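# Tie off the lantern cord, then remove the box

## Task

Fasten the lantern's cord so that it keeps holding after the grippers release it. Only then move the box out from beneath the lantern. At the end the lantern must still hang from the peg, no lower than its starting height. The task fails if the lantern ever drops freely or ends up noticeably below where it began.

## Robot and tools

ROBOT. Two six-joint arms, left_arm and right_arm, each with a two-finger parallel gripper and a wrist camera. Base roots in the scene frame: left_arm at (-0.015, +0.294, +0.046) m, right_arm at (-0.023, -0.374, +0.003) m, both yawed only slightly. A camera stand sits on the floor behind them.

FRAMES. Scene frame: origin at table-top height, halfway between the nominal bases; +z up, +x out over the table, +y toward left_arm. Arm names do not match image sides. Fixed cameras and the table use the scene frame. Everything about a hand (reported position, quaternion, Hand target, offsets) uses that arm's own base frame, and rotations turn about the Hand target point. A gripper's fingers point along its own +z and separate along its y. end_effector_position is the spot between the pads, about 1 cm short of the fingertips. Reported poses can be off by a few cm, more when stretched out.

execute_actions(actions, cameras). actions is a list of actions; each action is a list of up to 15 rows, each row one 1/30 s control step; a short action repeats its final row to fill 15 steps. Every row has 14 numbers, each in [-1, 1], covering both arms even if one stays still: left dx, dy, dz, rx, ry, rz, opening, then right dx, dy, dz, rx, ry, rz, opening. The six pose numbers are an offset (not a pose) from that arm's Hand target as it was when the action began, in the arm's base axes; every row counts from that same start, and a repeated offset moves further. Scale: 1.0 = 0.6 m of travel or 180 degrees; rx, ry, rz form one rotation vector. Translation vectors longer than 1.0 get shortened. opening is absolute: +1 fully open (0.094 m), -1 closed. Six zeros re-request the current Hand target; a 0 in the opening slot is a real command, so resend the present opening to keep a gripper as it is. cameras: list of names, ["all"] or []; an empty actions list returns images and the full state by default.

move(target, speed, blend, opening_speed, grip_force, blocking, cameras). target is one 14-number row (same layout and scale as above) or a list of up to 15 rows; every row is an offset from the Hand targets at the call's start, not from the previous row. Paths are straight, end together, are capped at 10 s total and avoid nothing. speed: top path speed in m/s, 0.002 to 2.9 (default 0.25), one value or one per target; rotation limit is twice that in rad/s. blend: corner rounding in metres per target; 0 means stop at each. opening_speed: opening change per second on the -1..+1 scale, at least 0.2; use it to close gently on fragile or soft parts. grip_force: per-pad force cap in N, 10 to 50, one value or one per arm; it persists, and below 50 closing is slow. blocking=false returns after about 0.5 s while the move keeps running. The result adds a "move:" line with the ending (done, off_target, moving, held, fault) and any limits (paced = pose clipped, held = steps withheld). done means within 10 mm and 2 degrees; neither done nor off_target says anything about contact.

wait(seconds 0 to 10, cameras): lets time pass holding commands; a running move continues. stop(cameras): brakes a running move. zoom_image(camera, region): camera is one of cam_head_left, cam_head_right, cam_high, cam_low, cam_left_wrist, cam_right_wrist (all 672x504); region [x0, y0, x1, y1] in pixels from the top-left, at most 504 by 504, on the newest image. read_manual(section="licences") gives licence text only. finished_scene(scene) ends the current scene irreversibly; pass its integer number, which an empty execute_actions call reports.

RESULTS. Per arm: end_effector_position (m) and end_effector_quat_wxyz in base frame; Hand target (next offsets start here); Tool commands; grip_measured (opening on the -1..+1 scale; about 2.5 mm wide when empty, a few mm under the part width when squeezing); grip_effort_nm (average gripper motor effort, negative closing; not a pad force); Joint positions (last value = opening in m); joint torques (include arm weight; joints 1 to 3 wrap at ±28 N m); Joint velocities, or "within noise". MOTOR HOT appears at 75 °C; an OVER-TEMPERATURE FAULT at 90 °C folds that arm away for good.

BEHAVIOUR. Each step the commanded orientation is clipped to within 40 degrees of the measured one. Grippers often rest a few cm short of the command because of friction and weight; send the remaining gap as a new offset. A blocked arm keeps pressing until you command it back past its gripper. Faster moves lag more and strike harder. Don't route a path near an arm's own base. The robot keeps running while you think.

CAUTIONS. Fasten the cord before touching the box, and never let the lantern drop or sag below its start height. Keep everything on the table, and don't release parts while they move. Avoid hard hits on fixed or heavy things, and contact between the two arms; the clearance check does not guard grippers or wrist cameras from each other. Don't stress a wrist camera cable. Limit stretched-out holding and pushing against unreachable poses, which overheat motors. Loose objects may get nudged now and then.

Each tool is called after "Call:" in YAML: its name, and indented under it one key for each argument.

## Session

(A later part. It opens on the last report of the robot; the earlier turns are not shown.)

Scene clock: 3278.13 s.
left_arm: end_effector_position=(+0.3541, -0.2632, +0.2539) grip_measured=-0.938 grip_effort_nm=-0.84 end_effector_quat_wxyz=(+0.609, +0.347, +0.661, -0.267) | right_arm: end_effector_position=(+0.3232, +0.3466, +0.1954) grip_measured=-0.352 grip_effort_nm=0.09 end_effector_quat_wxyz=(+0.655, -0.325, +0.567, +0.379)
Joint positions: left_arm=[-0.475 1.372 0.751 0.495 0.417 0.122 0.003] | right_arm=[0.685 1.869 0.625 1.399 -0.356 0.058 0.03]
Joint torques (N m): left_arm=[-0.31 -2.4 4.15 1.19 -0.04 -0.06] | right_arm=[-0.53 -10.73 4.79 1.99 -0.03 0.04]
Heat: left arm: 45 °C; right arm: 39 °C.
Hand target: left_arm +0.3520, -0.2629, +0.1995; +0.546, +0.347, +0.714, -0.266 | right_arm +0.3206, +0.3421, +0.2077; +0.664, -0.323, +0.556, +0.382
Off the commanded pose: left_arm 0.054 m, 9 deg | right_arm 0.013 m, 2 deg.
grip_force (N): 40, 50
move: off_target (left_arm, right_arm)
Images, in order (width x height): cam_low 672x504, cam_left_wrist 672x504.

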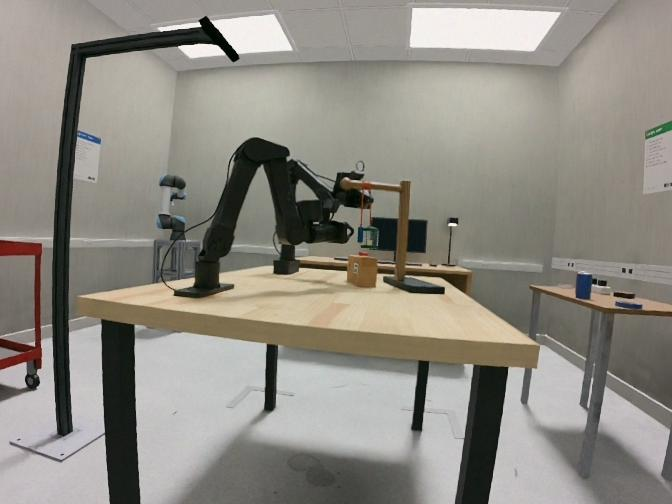

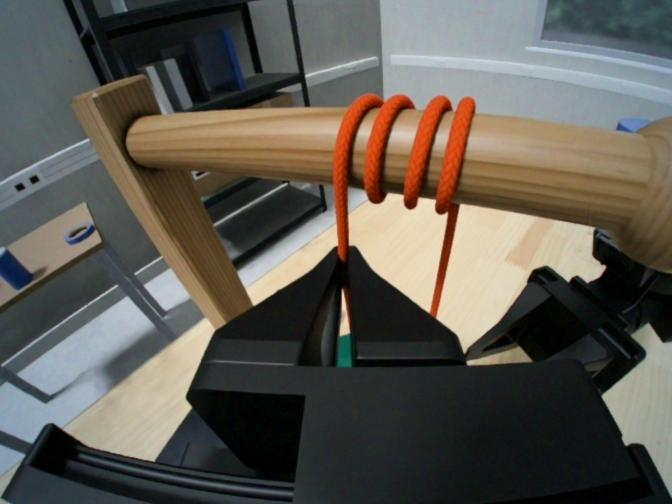

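Call:
move:
  target: [0,0,-0.03,0,0,0,-1,0,0,0,0,0,0,-0.35]
  speed: 0.04
  cameras: ["cam_low", "cam_left_wrist"]

Call:
zoom_image:
  camera: "cam_low"
  region: [340, 170, 440, 300]

Scene clock: 3295.93 s.
left_arm: end_effector_position=(+0.3535, -0.2631, +0.2529) grip_measured=-0.938 grip_effort_nm=-0.84 end_effector_quat_wxyz=(+0.631, +0.346, +0.641, -0.267) | right_arm: end_effector_position=(+0.3232, +0.3466, +0.1954) grip_measured=-0.352 grip_effort_nm=0.08 end_effector_quat_wxyz=(+0.655, -0.325, +0.567, +0.379)
Joint positions: left_arm=[-0.475 1.391 0.702 0.622 0.419 0.122 0.003] | right_arm=[0.685 1.869 0.625 1.399 -0.356 0.058 0.03]
Joint torques (N m): left_arm=[-0.4 -1.89 3.41 0.73 -0.08 -0.07] | right_arm=[-0.61 -10.82 4.7 2 -0.02 0.04]
Heat: left arm: 44 °C; right arm: 39 °C.
Hand target: left_arm +0.3520, -0.2629, +0.1816; +0.547, +0.347, +0.714, -0.266 | right_arm +0.3206, +0.3421, +0.2077; +0.664, -0.323, +0.556, +0.382
Off the commanded pose: left_arm 0.071 m, 13 deg | right_arm 0.013 m, 2 deg.
grip_force (N): 40, 50
move: off_target (left_arm, right_arm)
Images, in order (width x height): cam_low 672x504, cam_left_wrist 672x504.

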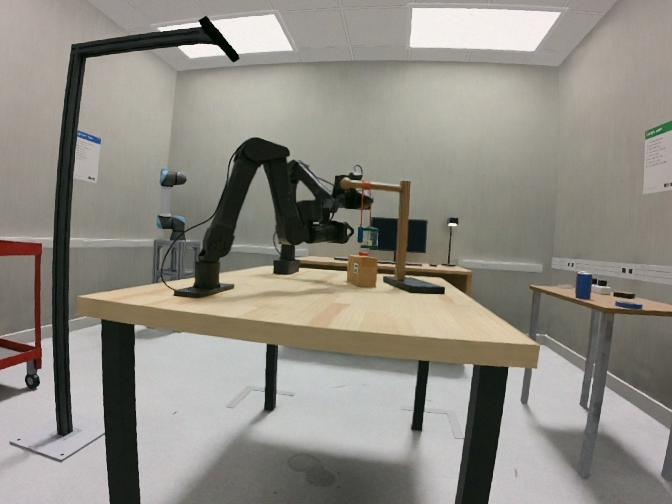

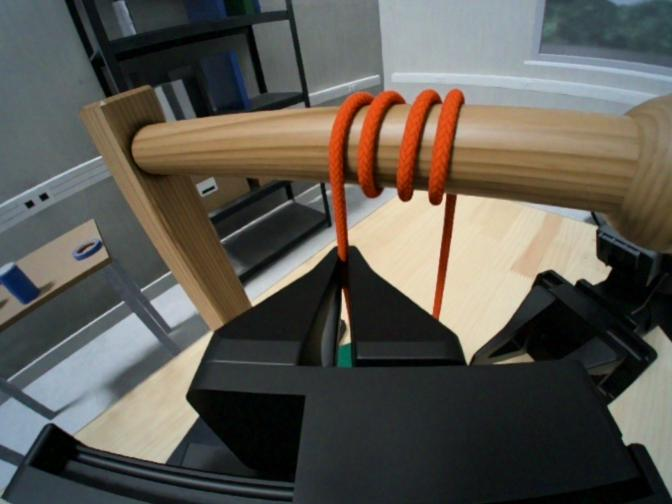

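Scaled by 3.877 from the camera's 672x504 image, which has a finer 960x720 frame.

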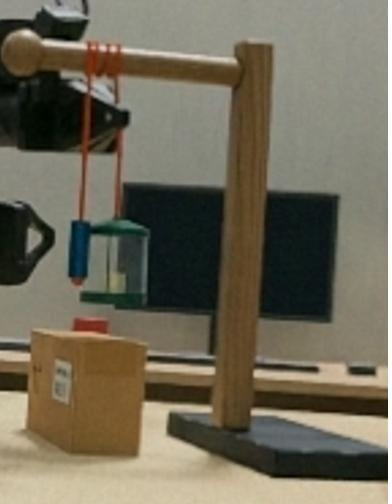

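Call:
move:
  target: [0.0025,0,0.1188,-0.0315,-0.0628,-0.0018,-1,0,0,0,0,0,0,-0.35]
  speed: 0.06
  cameras: ["cam_low"]

Call:
zoom_image:
  camera: "cam_low"
  region: [340, 170, 440, 300]

Scene clock: 3316.90 s.
left_arm: end_effector_position=(+0.3529, -0.2630, +0.2556) grip_measured=-0.938 grip_effort_nm=-0.84 end_effector_quat_wxyz=(+0.637, +0.345, +0.635, -0.267) | right_arm: end_effector_position=(+0.3232, +0.3466, +0.1954) grip_measured=-0.352 grip_effort_nm=0.08 end_effector_quat_wxyz=(+0.655, -0.325, +0.567, +0.379)
Joint positions: left_arm=[-0.475 1.391 0.695 0.647 0.42 0.121 0.003] | right_arm=[0.685 1.869 0.625 1.399 -0.356 0.058 0.03]
Joint torques (N m): left_arm=[0.17 -5.38 7.39 1.81 0.02 -0.01] | right_arm=[-0.55 -10.67 4.74 1.97 -0.04 0.06]
Heat: left arm: 44 °C; right arm: 39 °C.
Hand target: left_arm +0.3535, -0.2629, +0.2528; +0.630, +0.346, +0.642, -0.267 | right_arm +0.3206, +0.3421, +0.2077; +0.664, -0.323, +0.556, +0.382
Off the commanded pose: left_arm 0.003 m, 1 deg | right_arm 0.013 m, 2 deg.
grip_force (N): 40, 50
move: off_target (right_arm)
Images, in order (width x height): cam_low 672x504.

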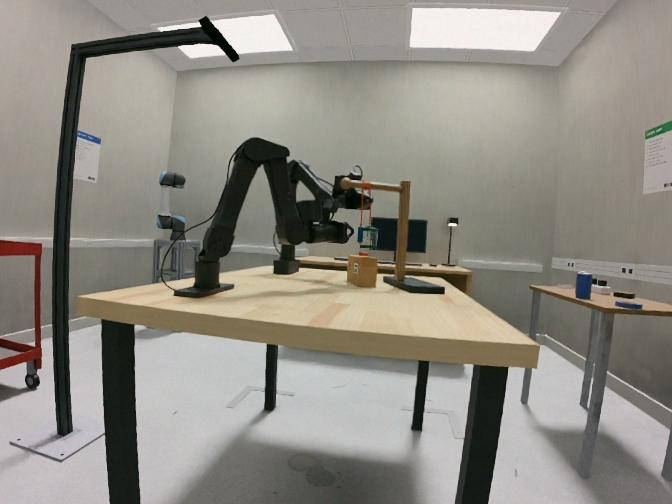

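Scaled by 3.877 from the camera's 672x504 image, which has a finer 960x720 frame.

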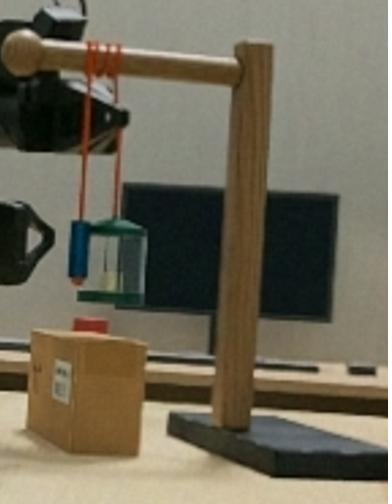

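Call:
move:
  target: [0,0,-0.03,0,0,0,-1,0,0,0,0,0,0,-0.35]
  speed: 0.06

Call:
move:
  target: [0,0,-0.01,0,0,0,-0.85,0,0,0,0,0,0,-0.35]
  speed: 0.06
  opening_speed: 0.2
  cameras: ["cam_low", "cam_left_wrist"]

Call:
zoom_image:
  camera: "cam_low"
  region: [340, 170, 440, 300]

Scene clock: 3333.87 s.
left_arm: end_effector_position=(+0.3528, -0.2630, +0.2565) grip_measured=-0.938 grip_effort_nm=-0.84 end_effector_quat_wxyz=(+0.649, +0.344, +0.624, -0.267) | right_arm: end_effector_position=(+0.3232, +0.3466, +0.1954) grip_measured=-0.352 grip_effort_nm=0.08 end_effector_quat_wxyz=(+0.655, -0.325, +0.567, +0.379)
Joint positions: left_arm=[-0.475 1.404 0.675 0.712 0.42 0.121 0.003] | right_arm=[0.685 1.869 0.625 1.399 -0.356 0.058 0.03]
Joint torques (N m): left_arm=[0.21 -3.64 5.07 2 0.02 -0.01] | right_arm=[-0.53 -10.85 4.74 1.97 -0.02 0.02]
Heat: left arm: 46 °C; right arm: 39 °C.
Hand target: left_arm +0.3535, -0.2629, +0.2350; +0.630, +0.346, +0.642, -0.267 | right_arm +0.3206, +0.3421, +0.2077; +0.664, -0.323, +0.556, +0.382
Off the commanded pose: left_arm 0.022 m, 3 deg | right_arm 0.013 m, 2 deg.
grip_force (N): 40, 50
move: off_target (left_arm, right_arm)

Scene clock: 3334.83 s.
left_arm: end_effector_position=(+0.3531, -0.2631, +0.2463) grip_measured=-0.852 grip_effort_nm=0.14 end_effector_quat_wxyz=(+0.647, +0.345, +0.626, -0.267) | right_arm: end_effector_position=(+0.3232, +0.3466, +0.1954) grip_measured=-0.352 grip_effort_nm=0.08 end_effector_quat_wxyz=(+0.655, -0.325, +0.567, +0.379)
Joint positions: left_arm=[-0.475 1.427 0.653 0.751 0.42 0.121 0.007] | right_arm=[0.685 1.869 0.625 1.399 -0.356 0.058 0.03]
Joint torques (N m): left_arm=[0.14 -4.14 5.49 1.93 0.02 0] | right_arm=[-0.54 -10.74 4.74 1.98 -0.05 0.03]
Heat: left arm: 46 °C; right arm: 39 °C.
Hand target: left_arm +0.3535, -0.2629, +0.2289; +0.630, +0.346, +0.642, -0.267 | right_arm +0.3206, +0.3421, +0.2077; +0.664, -0.323, +0.556, +0.382
Off the commanded pose: left_arm 0.017 m, 3 deg | right_arm 0.013 m, 2 deg.
grip_force (N): 40, 50
move: off_target (left_arm, right_arm)
Images, in order (width x height): cam_low 672x504, cam_left_wrist 672x504.

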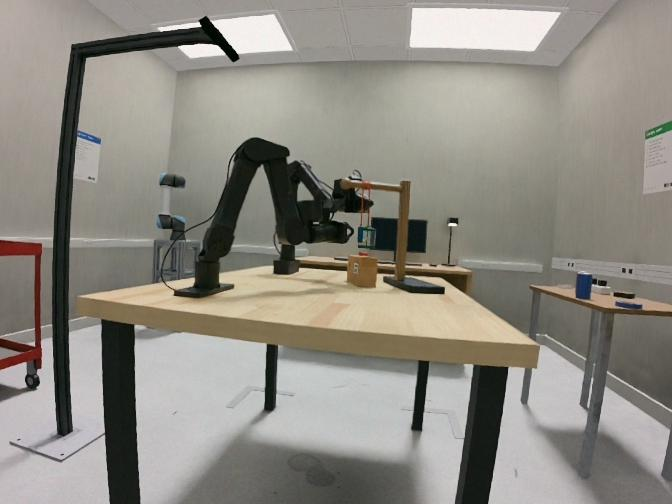

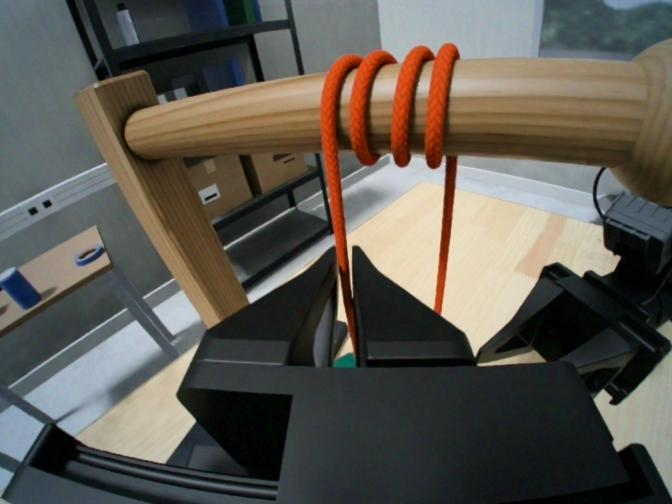

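Scaled by 3.877 from the camera's 672x504 image, which has a finer 960x720 frame.

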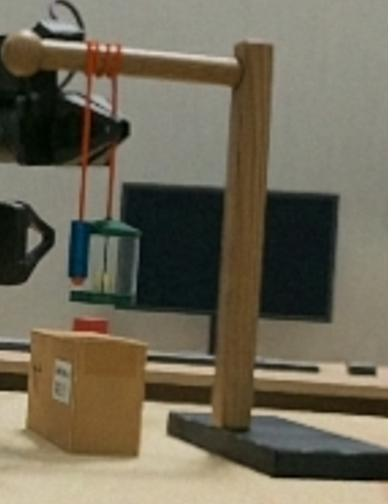

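Call:
wait:
  seconds: 1.0
  cameras: ["cam_low"]

Call:
zoom_image:
  camera: "cam_low"
  region: [340, 170, 440, 300]

Scene clock: 3343.20 s.
left_arm: end_effector_position=(+0.3531, -0.2631, +0.2463) grip_measured=-0.852 grip_effort_nm=0.14 end_effector_quat_wxyz=(+0.647, +0.345, +0.626, -0.267) | right_arm: end_effector_position=(+0.3232, +0.3466, +0.1954) grip_measured=-0.352 grip_effort_nm=0.08 end_effector_quat_wxyz=(+0.655, -0.325, +0.567, +0.379)
Joint positions: left_arm=[-0.475 1.427 0.653 0.751 0.42 0.121 0.007] | right_arm=[0.685 1.869 0.625 1.399 -0.356 0.058 0.03]
Joint torques (N m): left_arm=[0.2 -4.11 5.56 1.94 0.01 0.01] | right_arm=[-0.54 -10.82 4.81 1.97 -0.02 0.04]
Heat: left arm: 45 °C; right arm: 39 °C.
Hand target: left_arm +0.3535, -0.2629, +0.2289; +0.630, +0.346, +0.642, -0.267 | right_arm +0.3206, +0.3421, +0.2077; +0.664, -0.323, +0.556, +0.382
Tool commands: left_gripper/opening=-0.85 right_gripper/opening=-0.35
Off the commanded pose: left_arm 0.017 m, 3 deg | right_arm 0.013 m, 2 deg.
grip_force (N): 40, 50
wait: 1.00 s; at rest from the start
Images, in order (width x height): cam_low 672x504.

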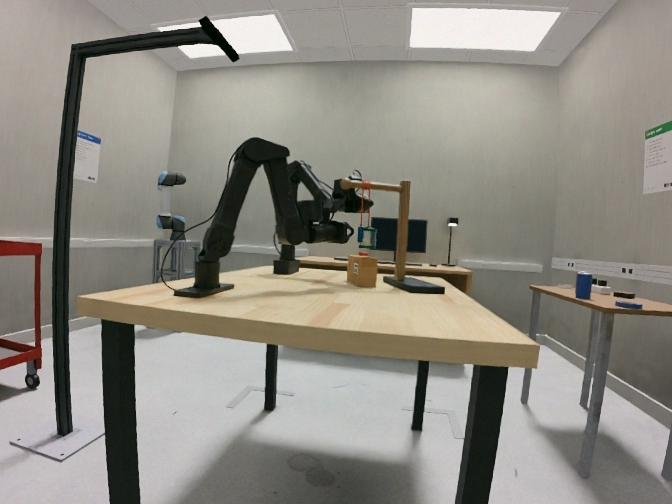

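Scaled by 3.877 from the camera's 672x504 image, which has a finer 960x720 frame.

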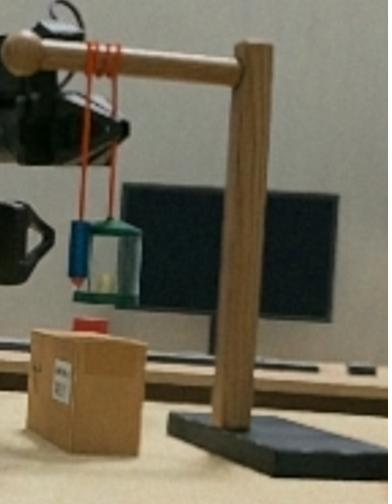

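Call:
move:
  target: [0,0,0,0,0,0,-0.4,0,0,0,0,0,0,-0.35]
  opening_speed: 0.3
  cameras: ["cam_low", "cam_left_wrist"]

Call:
zoom_image:
  camera: "cam_low"
  region: [340, 170, 440, 300]

Scene clock: 3362.47 s.
left_arm: end_effector_position=(+0.3531, -0.2631, +0.2463) grip_measured=-0.403 grip_effort_nm=0.14 end_effector_quat_wxyz=(+0.647, +0.345, +0.626, -0.267) | right_arm: end_effector_position=(+0.3232, +0.3466, +0.1954) grip_measured=-0.352 grip_effort_nm=0.08 end_effector_quat_wxyz=(+0.655, -0.325, +0.567, +0.379)
Joint positions: left_arm=[-0.475 1.427 0.653 0.751 0.42 0.121 0.028] | right_arm=[0.685 1.869 0.625 1.399 -0.356 0.058 0.03]
Joint torques (N m): left_arm=[0.2 -4.12 5.46 1.94 0.02 0] | right_arm=[-0.61 -10.78 4.7 1.98 -0.03 0.07]
Heat: left arm: 44 °C; right arm: 39 °C.
Hand target: left_arm +0.3535, -0.2629, +0.2289; +0.630, +0.346, +0.642, -0.267 | right_arm +0.3206, +0.3421, +0.2077; +0.664, -0.323, +0.556, +0.382
Off the commanded pose: left_arm 0.017 m, 3 deg | right_arm 0.013 m, 2 deg.
grip_force (N): 40, 50
move: off_target (left_arm, right_arm)
Images, in order (width x height): cam_low 672x504, cam_left_wrist 672x504.

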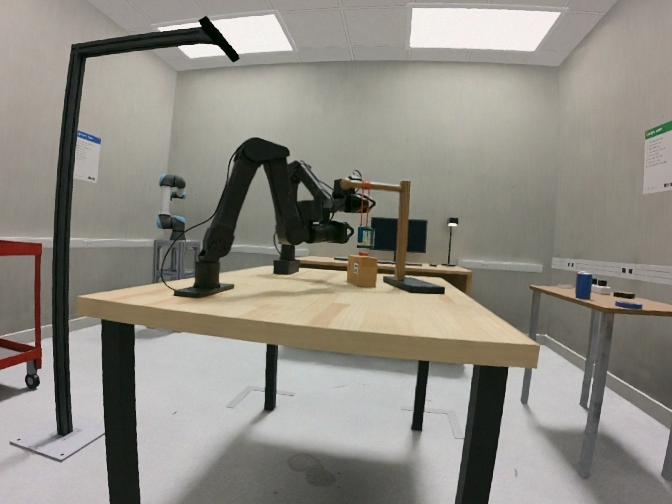

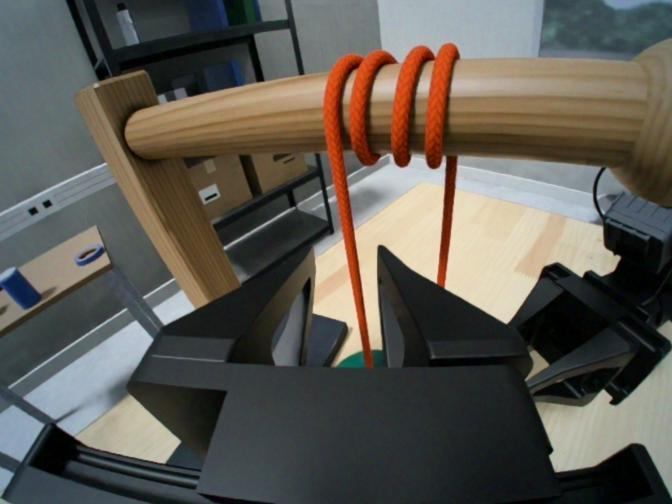

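Scaled by 3.877 from the camera's 672x504 image, which has a finer 960x720 frame.

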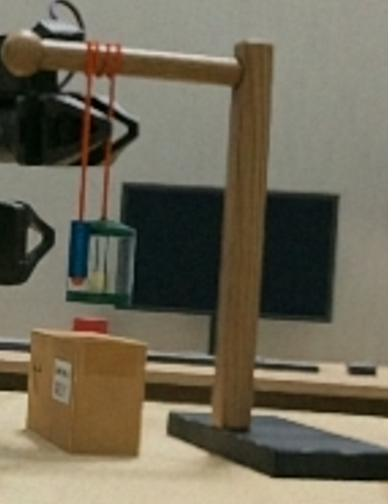

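Call:
move:
  target: [-0.0417,0.0521,0.03,0,0,0,-0.4,0,0,0,0,0,0,-0.35]
  speed: 0.06
  cameras: ["cam_low", "cam_left_wrist"]

Call:
zoom_image:
  camera: "cam_low"
  region: [340, 170, 440, 300]

Scene clock: 3373.30 s.
left_arm: end_effector_position=(+0.3336, -0.2350, +0.2500) grip_measured=-0.402 grip_effort_nm=0.14 end_effector_quat_wxyz=(+0.634, +0.344, +0.639, -0.268) | right_arm: end_effector_position=(+0.3232, +0.3466, +0.1954) grip_measured=-0.352 grip_effort_nm=0.08 end_effector_quat_wxyz=(+0.655, -0.325, +0.567, +0.379)
Joint positions: left_arm=[-0.409 1.269 0.59 0.62 0.484 0.121 0.028] | right_arm=[0.685 1.869 0.625 1.399 -0.356 0.058 0.03]
Joint torques (N m): left_arm=[0.51 -6.19 5.46 1.83 0.09 0.05] | right_arm=[-0.51 -10.77 4.77 1.98 -0.02 0.07]
Heat: left arm: 44 °C; right arm: 39 °C.
Hand target: left_arm +0.3285, -0.2317, +0.2470; +0.630, +0.346, +0.642, -0.267 | right_arm +0.3206, +0.3421, +0.2077; +0.664, -0.323, +0.556, +0.382
Off the commanded pose: left_arm 0.007 m, 1 deg | right_arm 0.013 m, 2 deg.
grip_force (N): 40, 50
move: off_target (right_arm)
Images, in order (width x height): cam_low 672x504, cam_left_wrist 672x504.

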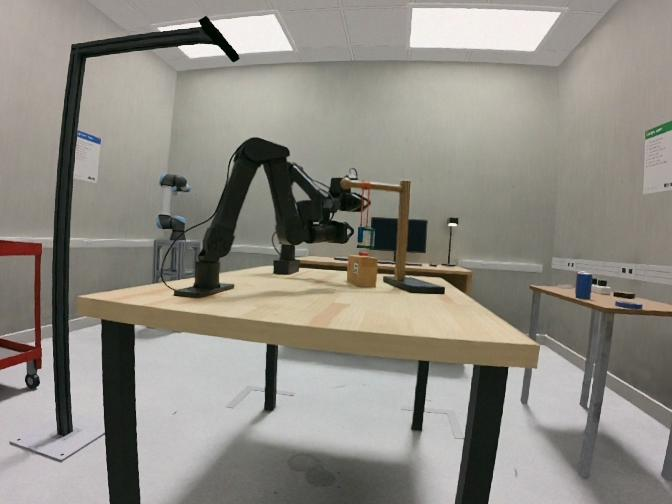

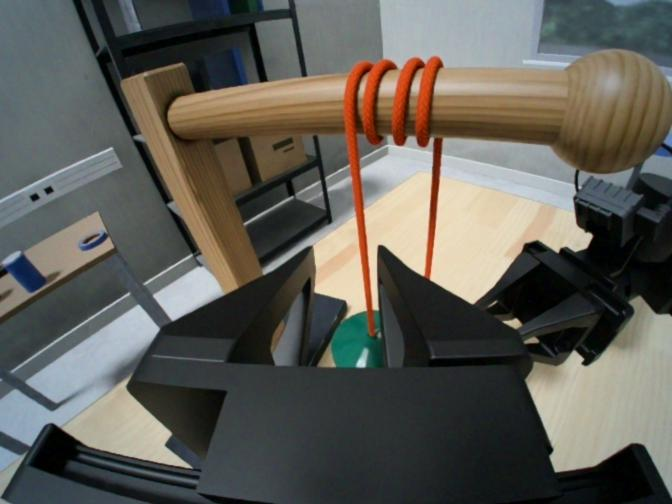

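Scaled by 3.877 from the camera's 672x504 image, which has a finer 960x720 frame.

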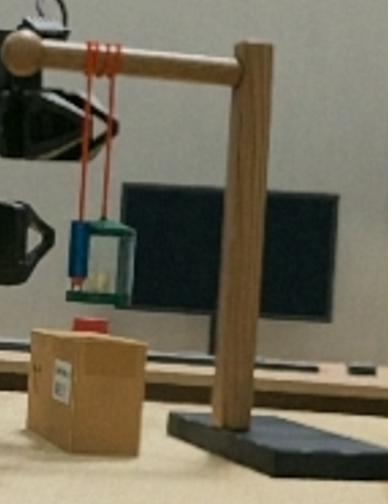

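Call:
move:
  target: [-0.125,0.156,0.02,0,0,0,-0.4,0,0,0,0,0,0,-0.35]
  speed: 0.12
  cameras: ["cam_low", "cam_left_wrist", "cam_right_wrist"]

Call:
zoom_image:
  camera: "cam_low"
  region: [340, 170, 440, 300]

Scene clock: 3388.07 s.
left_arm: end_effector_position=(+0.2566, -0.1387, +0.2633) grip_measured=-0.402 grip_effort_nm=0.14 end_effector_quat_wxyz=(+0.634, +0.345, +0.639, -0.266) | right_arm: end_effector_position=(+0.3232, +0.3466, +0.1954) grip_measured=-0.352 grip_effort_nm=0.08 end_effector_quat_wxyz=(+0.655, -0.325, +0.567, +0.379)
Joint positions: left_arm=[0.003 0.72 0.425 0.21 0.893 0.164 0.028] | right_arm=[0.685 1.869 0.625 1.399 -0.356 0.058 0.03]
Joint torques (N m): left_arm=[0.57 -1.07 6.41 1.65 0.13 0.09] | right_arm=[-0.57 -10.71 4.77 1.99 -0.02 0.05]
Heat: left arm: 44 °C; right arm: 39 °C.
Hand target: left_arm +0.2535, -0.1381, +0.2588; +0.630, +0.346, +0.642, -0.267 | right_arm +0.3206, +0.3421, +0.2077; +0.664, -0.323, +0.556, +0.382
Off the commanded pose: left_arm 0.005 m, 1 deg | right_arm 0.013 m, 2 deg.
grip_force (N): 40, 50
move: off_target (right_arm)
Images, in order (width x height): cam_low 672x504, cam_left_wrist 672x504, cam_right_wrist 672x504.

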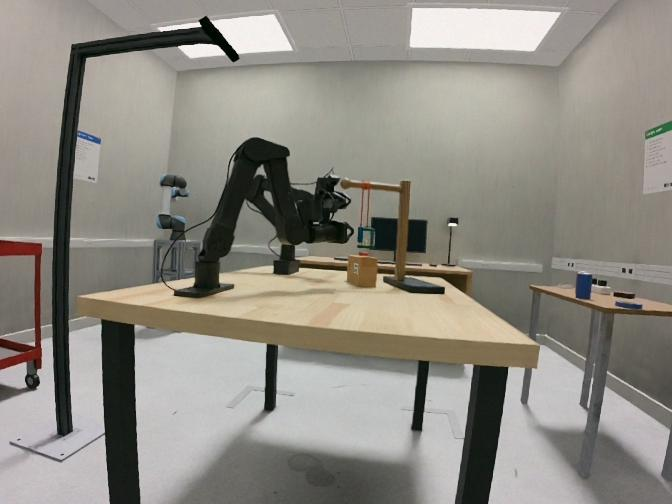

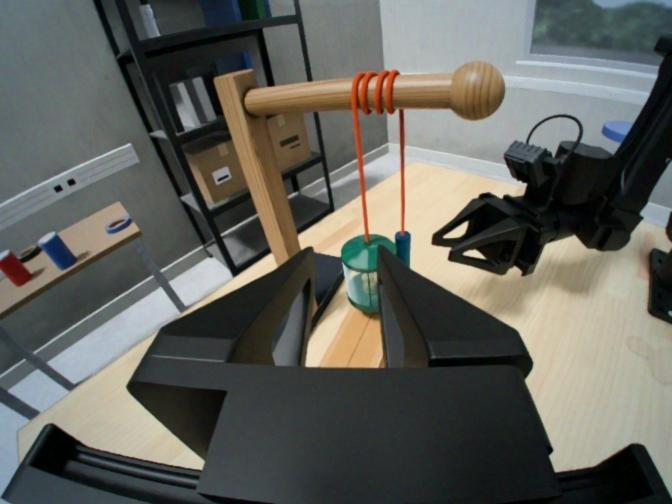

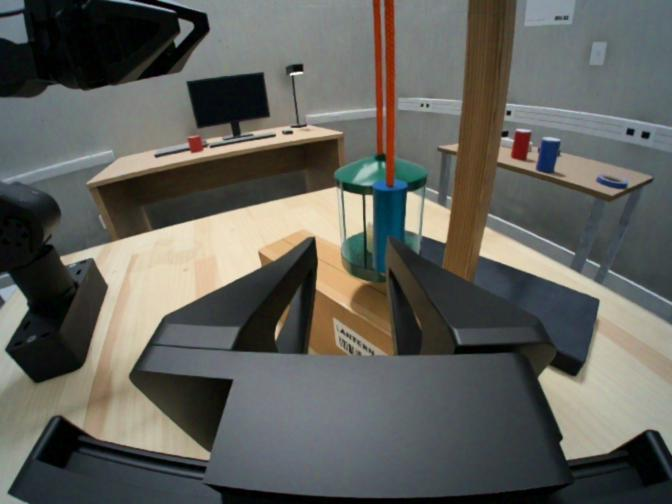

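Scaled by 3.877 from the camera's 672x504 image, which has a finer 960x720 frame.

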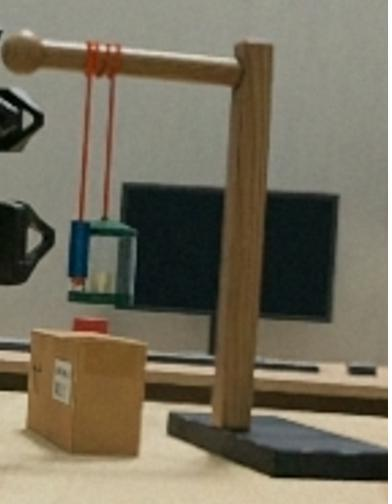

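Call:
execute_actions:
  actions: []
  cameras: ["cam_high", "cam_head_left", "cam_head_right"]

Scene clock: 3423.13 s.
left_arm: end_effector_position=(+0.2566, -0.1387, +0.2632) grip_measured=-0.402 grip_effort_nm=0.14 end_effector_quat_wxyz=(+0.634, +0.345, +0.639, -0.266) | right_arm: end_effector_position=(+0.3232, +0.3466, +0.1954) grip_measured=-0.352 grip_effort_nm=0.09 end_effector_quat_wxyz=(+0.655, -0.325, +0.567, +0.379)
Joint positions: left_arm=[0.003 0.72 0.425 0.209 0.894 0.165 0.028] | right_arm=[0.685 1.869 0.625 1.399 -0.356 0.058 0.03]
Joint velocities: within noise
Joint torques (N m): left_arm=[0.54 -1.07 6.43 1.66 0.14 0.09] | right_arm=[-0.5 -10.86 4.79 1.98 -0.05 0.05]
Heat: left arm: 46 °C; right arm: 40 °C.
Hand target: left_arm +0.2535, -0.1382, +0.2588; +0.630, +0.346, +0.642, -0.267 | right_arm +0.3206, +0.3421, +0.2077; +0.664, -0.323, +0.556, +0.382
Tool commands: left_gripper/opening=-0.4 right_gripper/opening=-0.35
Off the commanded pose: left_arm 0.005 m, 1 deg | right_arm 0.013 m, 2 deg.
grip_force (N): 40, 50
Images, in order (width x height): cam_head_left 672x504, cam_head_right 672x504, cam_high 672x504.

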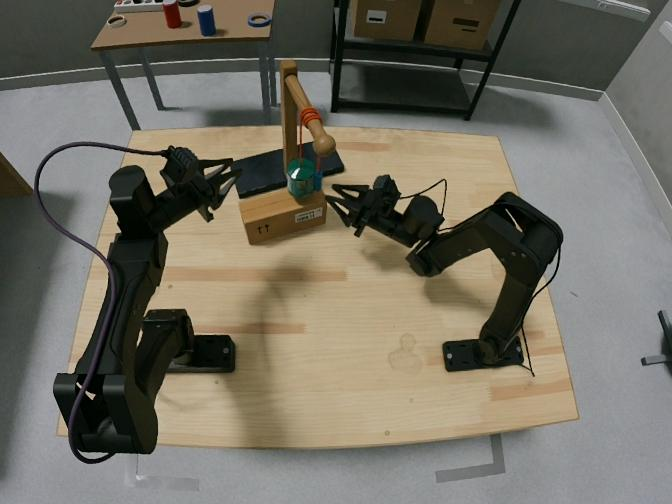

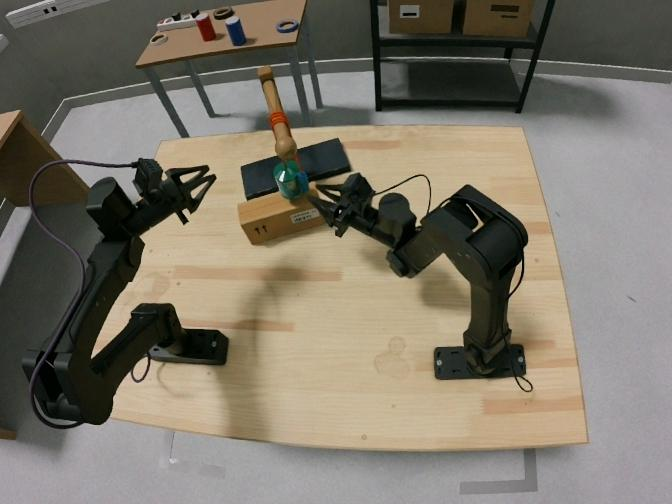

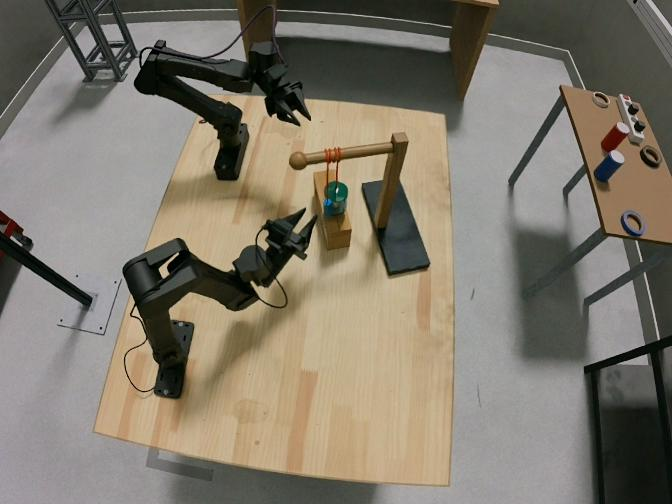

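Call:
move:
  target: [0.0892,0,-0.0647,0.2716,0.1678,-0.1011,1,-0.125,-0.215,0,0,0,0,-0.35]
  speed: 0.15
  cameras: ["cam_low", "cam_left_wrist", "cam_head_left"]

Call:
zoom_image:
  camera: "cam_low"
  region: [340, 170, 440, 300]

Scene clock: 3447.70 s.
left_arm: end_effector_position=(+0.3063, -0.1356, +0.2183) grip_measured=+0.998 grip_effort_nm=0.14 end_effector_quat_wxyz=(+0.207, +0.582, +0.773, -0.147) | right_arm: end_effector_position=(+0.2487, +0.2154, +0.2044) grip_measured=-0.352 grip_effort_nm=0.08 end_effector_quat_wxyz=(+0.660, -0.323, +0.561, +0.382)
Joint positions: left_arm=[-0.185 1.576 1.58 -1.314 0.447 1.046 0.094] | right_arm=[0.362 1.404 0.116 1.498 -0.674 0.135 0.03]
Joint torques (N m): left_arm=[-0.42 -4.83 8.42 0.59 0.35 0.07] | right_arm=[-0.59 -4.66 4.36 1.79 0.04 0.03]
Heat: left arm: 46 °C; right arm: 40 °C.
Hand target: left_arm +0.3070, -0.1382, +0.2201; +0.202, +0.586, +0.770, -0.152 | right_arm +0.2456, +0.2131, +0.2077; +0.664, -0.323, +0.556, +0.382
Off the commanded pose: left_arm 0.003 m, 1 deg | right_arm 0.005 m, 1 deg.
grip_force (N): 40, 50
move: done
Images, in order (width x height): cam_head_left 672x504, cam_low 672x504, cam_left_wrist 672x504.

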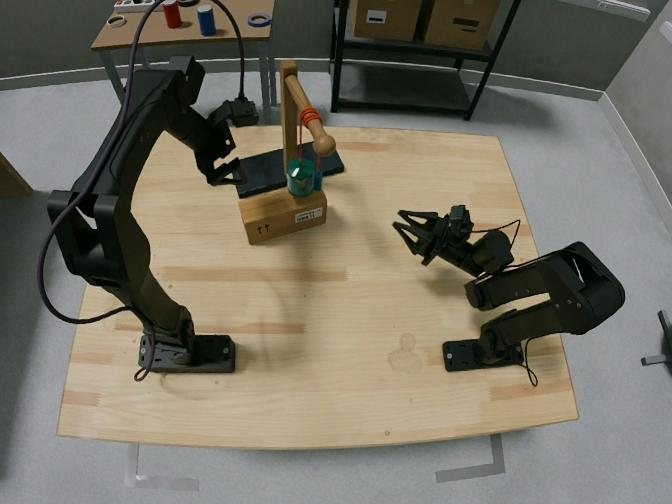

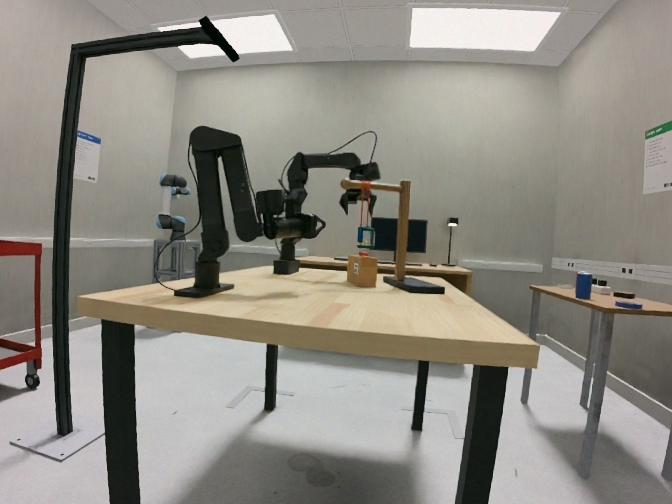

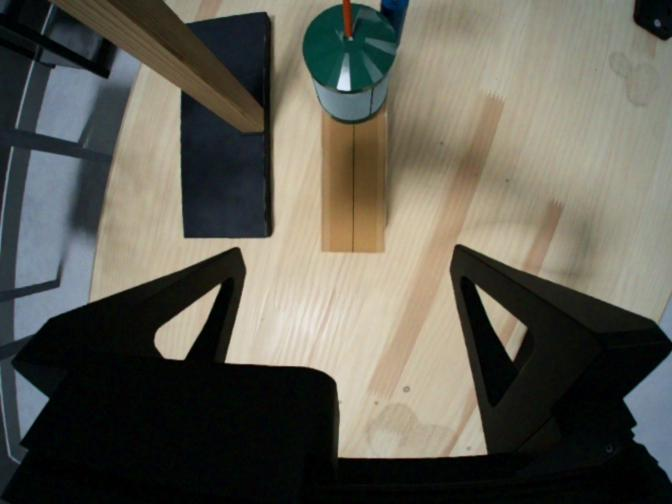

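Scaled by 3.877 from the camera's 672x504 image, which has a finer 960x720 frame.

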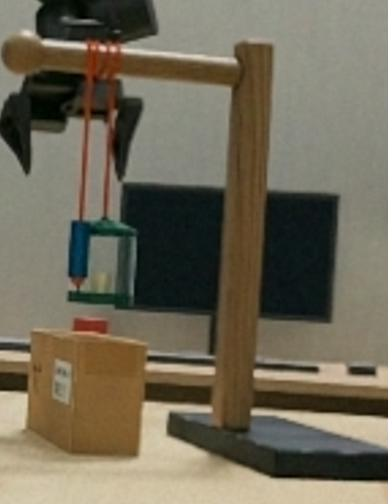

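Call:
move:
  target: [0,0,-0.2,0,0,0,1,0,0,0,0,0,0,-0.35]
  speed: 0.15
  cameras: ["cam_low", "cam_left_wrist", "cam_high"]

Call:
zoom_image:
  camera: "cam_low"
  region: [300, 170, 440, 300]

Scene clock: 3468.13 s.
left_arm: end_effector_position=(+0.3074, -0.1351, +0.1067) grip_measured=+0.998 grip_effort_nm=0.14 end_effector_quat_wxyz=(+0.203, +0.583, +0.773, -0.146) | right_arm: end_effector_position=(+0.2487, +0.2154, +0.2044) grip_measured=-0.352 grip_effort_nm=0.08 end_effector_quat_wxyz=(+0.660, -0.322, +0.561, +0.382)
Joint positions: left_arm=[-0.185 1.576 1.136 -0.877 0.443 1.05 0.094] | right_arm=[0.362 1.404 0.116 1.498 -0.674 0.135 0.03]
Joint torques (N m): left_arm=[-0.4 -5.35 5.2 1.04 0.38 0.03] | right_arm=[-0.55 -4.66 4.37 1.78 0.04 0.05]
Heat: left arm: 47 °C; right arm: 41 °C.
Hand target: left_arm +0.3070, -0.1382, +0.1001; +0.202, +0.586, +0.770, -0.152 | right_arm +0.2456, +0.2131, +0.2077; +0.664, -0.323, +0.556, +0.382
Off the commanded pose: left_arm 0.007 m, 1 deg | right_arm 0.005 m, 1 deg.
grip_force (N): 40, 50
move: done
Images, in order (width x height): cam_high 672x504, cam_low 672x504, cam_left_wrist 672x504.

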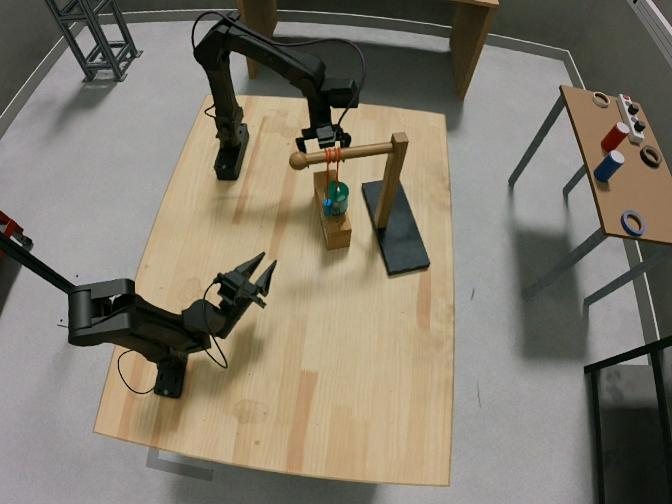

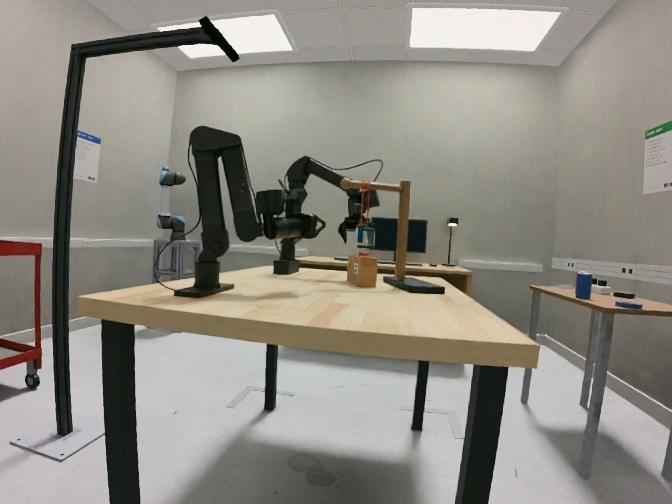

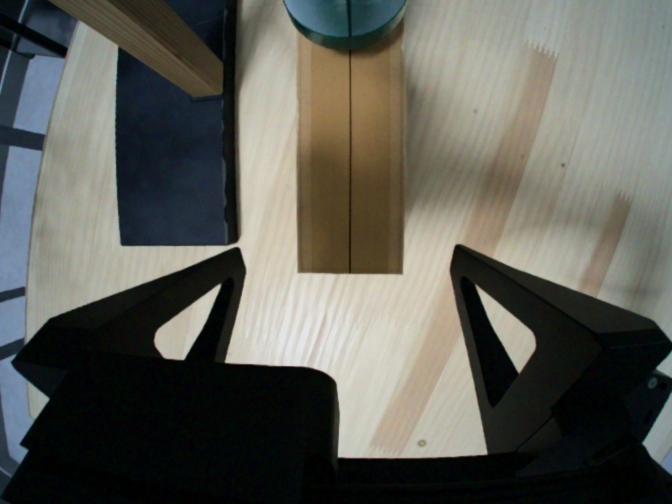

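Scaled by 3.600 from the camera's 672x504 image, which has a finer 960x720 frame.

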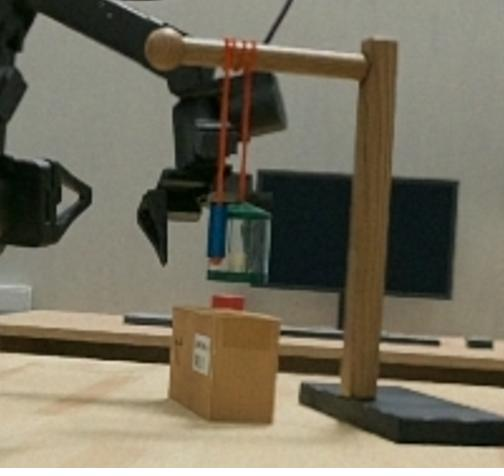

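Call:
move:
  target: [0,-0.003,-0.145,0,0,0,1,0,0,0,0,0,0,-0.35]
  speed: 0.1
  cameras: ["cam_low", "cam_left_wrist", "cam_high"]

Call:
zoom_image:
  camera: "cam_low"
  region: [300, 170, 440, 300]

Scene clock: 3480.57 s.
left_arm: end_effector_position=(+0.3093, -0.1368, +0.0202) grip_measured=+0.998 grip_effort_nm=0.14 end_effector_quat_wxyz=(+0.205, +0.585, +0.771, -0.145) | right_arm: end_effector_position=(+0.2487, +0.2154, +0.2044) grip_measured=-0.352 grip_effort_nm=0.08 end_effector_quat_wxyz=(+0.660, -0.322, +0.561, +0.382)
Joint positions: left_arm=[-0.189 1.71 0.909 -0.512 0.442 1.05 0.094] | right_arm=[0.362 1.404 0.116 1.498 -0.674 0.135 0.03]
Joint torques (N m): left_arm=[-0.47 -5.6 4.7 1.09 0.37 -0.05] | right_arm=[-0.54 -4.63 4.37 1.79 0.04 0.03]
Heat: left arm: 45 °C; right arm: 41 °C.
Hand target: left_arm +0.3070, -0.1399, +0.0131; +0.202, +0.586, +0.770, -0.152 | right_arm +0.2456, +0.2131, +0.2077; +0.664, -0.323, +0.556, +0.382
Off the commanded pose: left_arm 0.008 m, 1 deg | right_arm 0.005 m, 1 deg.
grip_force (N): 40, 50
move: done
Images, in order (width x height): cam_high 672x504, cam_low 672x504, cam_left_wrist 672x504.

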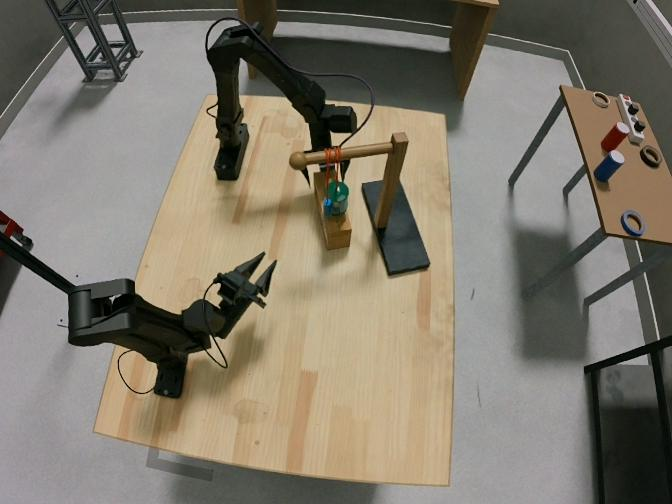

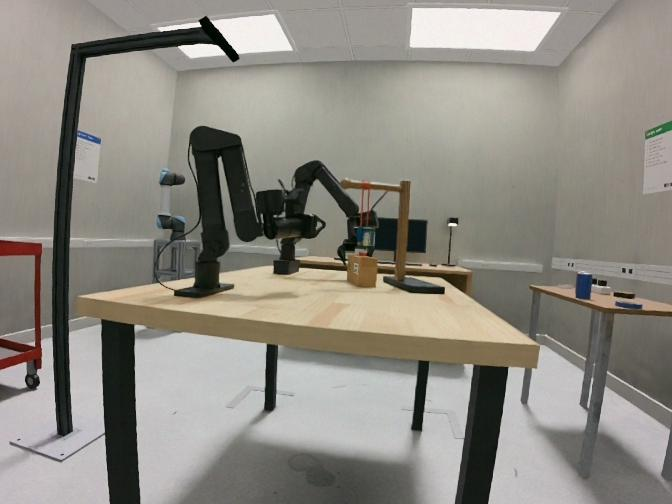

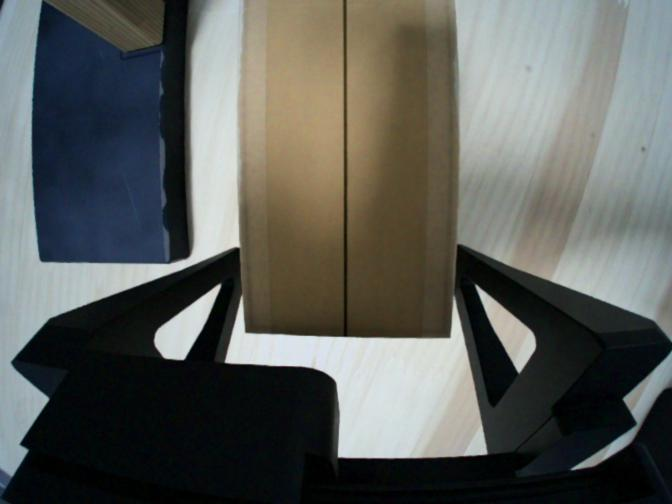

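Scaled by 3.600 from the camera's 672x504 image, which has a finer 960x720 frame.

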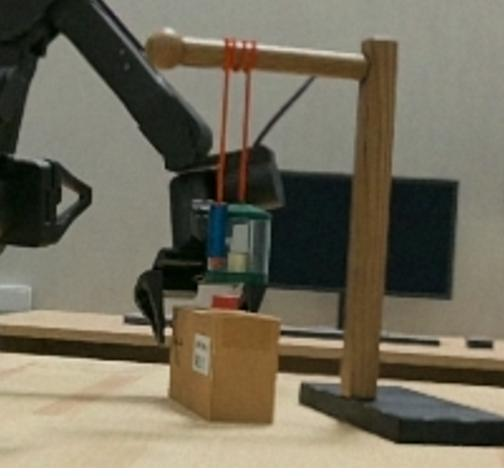

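Call:
move:
  target: [0,0,0,0,0,0,0.32,0,0,0,0,0,0,-0.35]
  opening_speed: 0.4
  grip_force: [20, 50]
  cameras: ["cam_low", "cam_left_wrist"]

Call:
zoom_image:
  camera: "cam_low"
  region: [300, 170, 440, 300]

Scene clock: 3501.33 s.
left_arm: end_effector_position=(+0.3094, -0.1368, +0.0202) grip_measured=+0.352 grip_effort_nm=-0.44 end_effector_quat_wxyz=(+0.205, +0.585, +0.771, -0.145) | right_arm: end_effector_position=(+0.2487, +0.2154, +0.2044) grip_measured=-0.352 grip_effort_nm=0.09 end_effector_quat_wxyz=(+0.660, -0.322, +0.561, +0.382)
Joint positions: left_arm=[-0.189 1.71 0.909 -0.511 0.442 1.05 0.064] | right_arm=[0.362 1.404 0.116 1.498 -0.674 0.135 0.03]
Joint torques (N m): left_arm=[-0.51 -5.64 4.67 1.07 0.36 -0.04] | right_arm=[-0.54 -4.68 4.42 1.79 0.03 0.03]
Heat: left arm: 43 °C; right arm: 41 °C.
Hand target: left_arm +0.3069, -0.1399, +0.0131; +0.202, +0.586, +0.770, -0.152 | right_arm +0.2456, +0.2131, +0.2077; +0.664, -0.323, +0.556, +0.382
Off the commanded pose: left_arm 0.008 m, 1 deg | right_arm 0.005 m, 1 deg.
grip_force (N): 20, 50
move: done
Images, in order (width x height): cam_low 672x504, cam_left_wrist 672x504.

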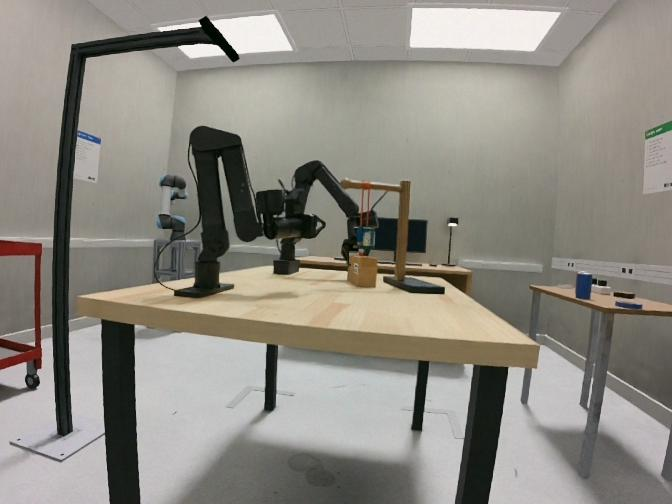

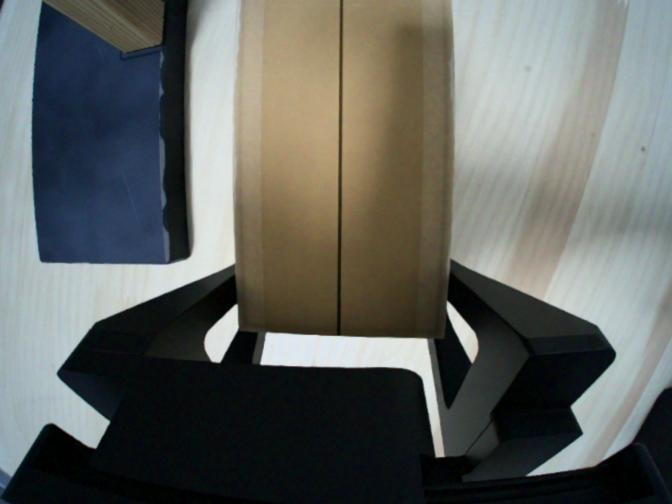

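Scaled by 3.600 from the camera's 672x504 image, which has a finer 960x720 frame.

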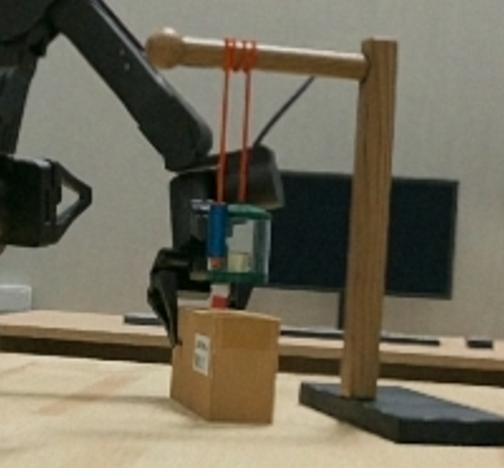

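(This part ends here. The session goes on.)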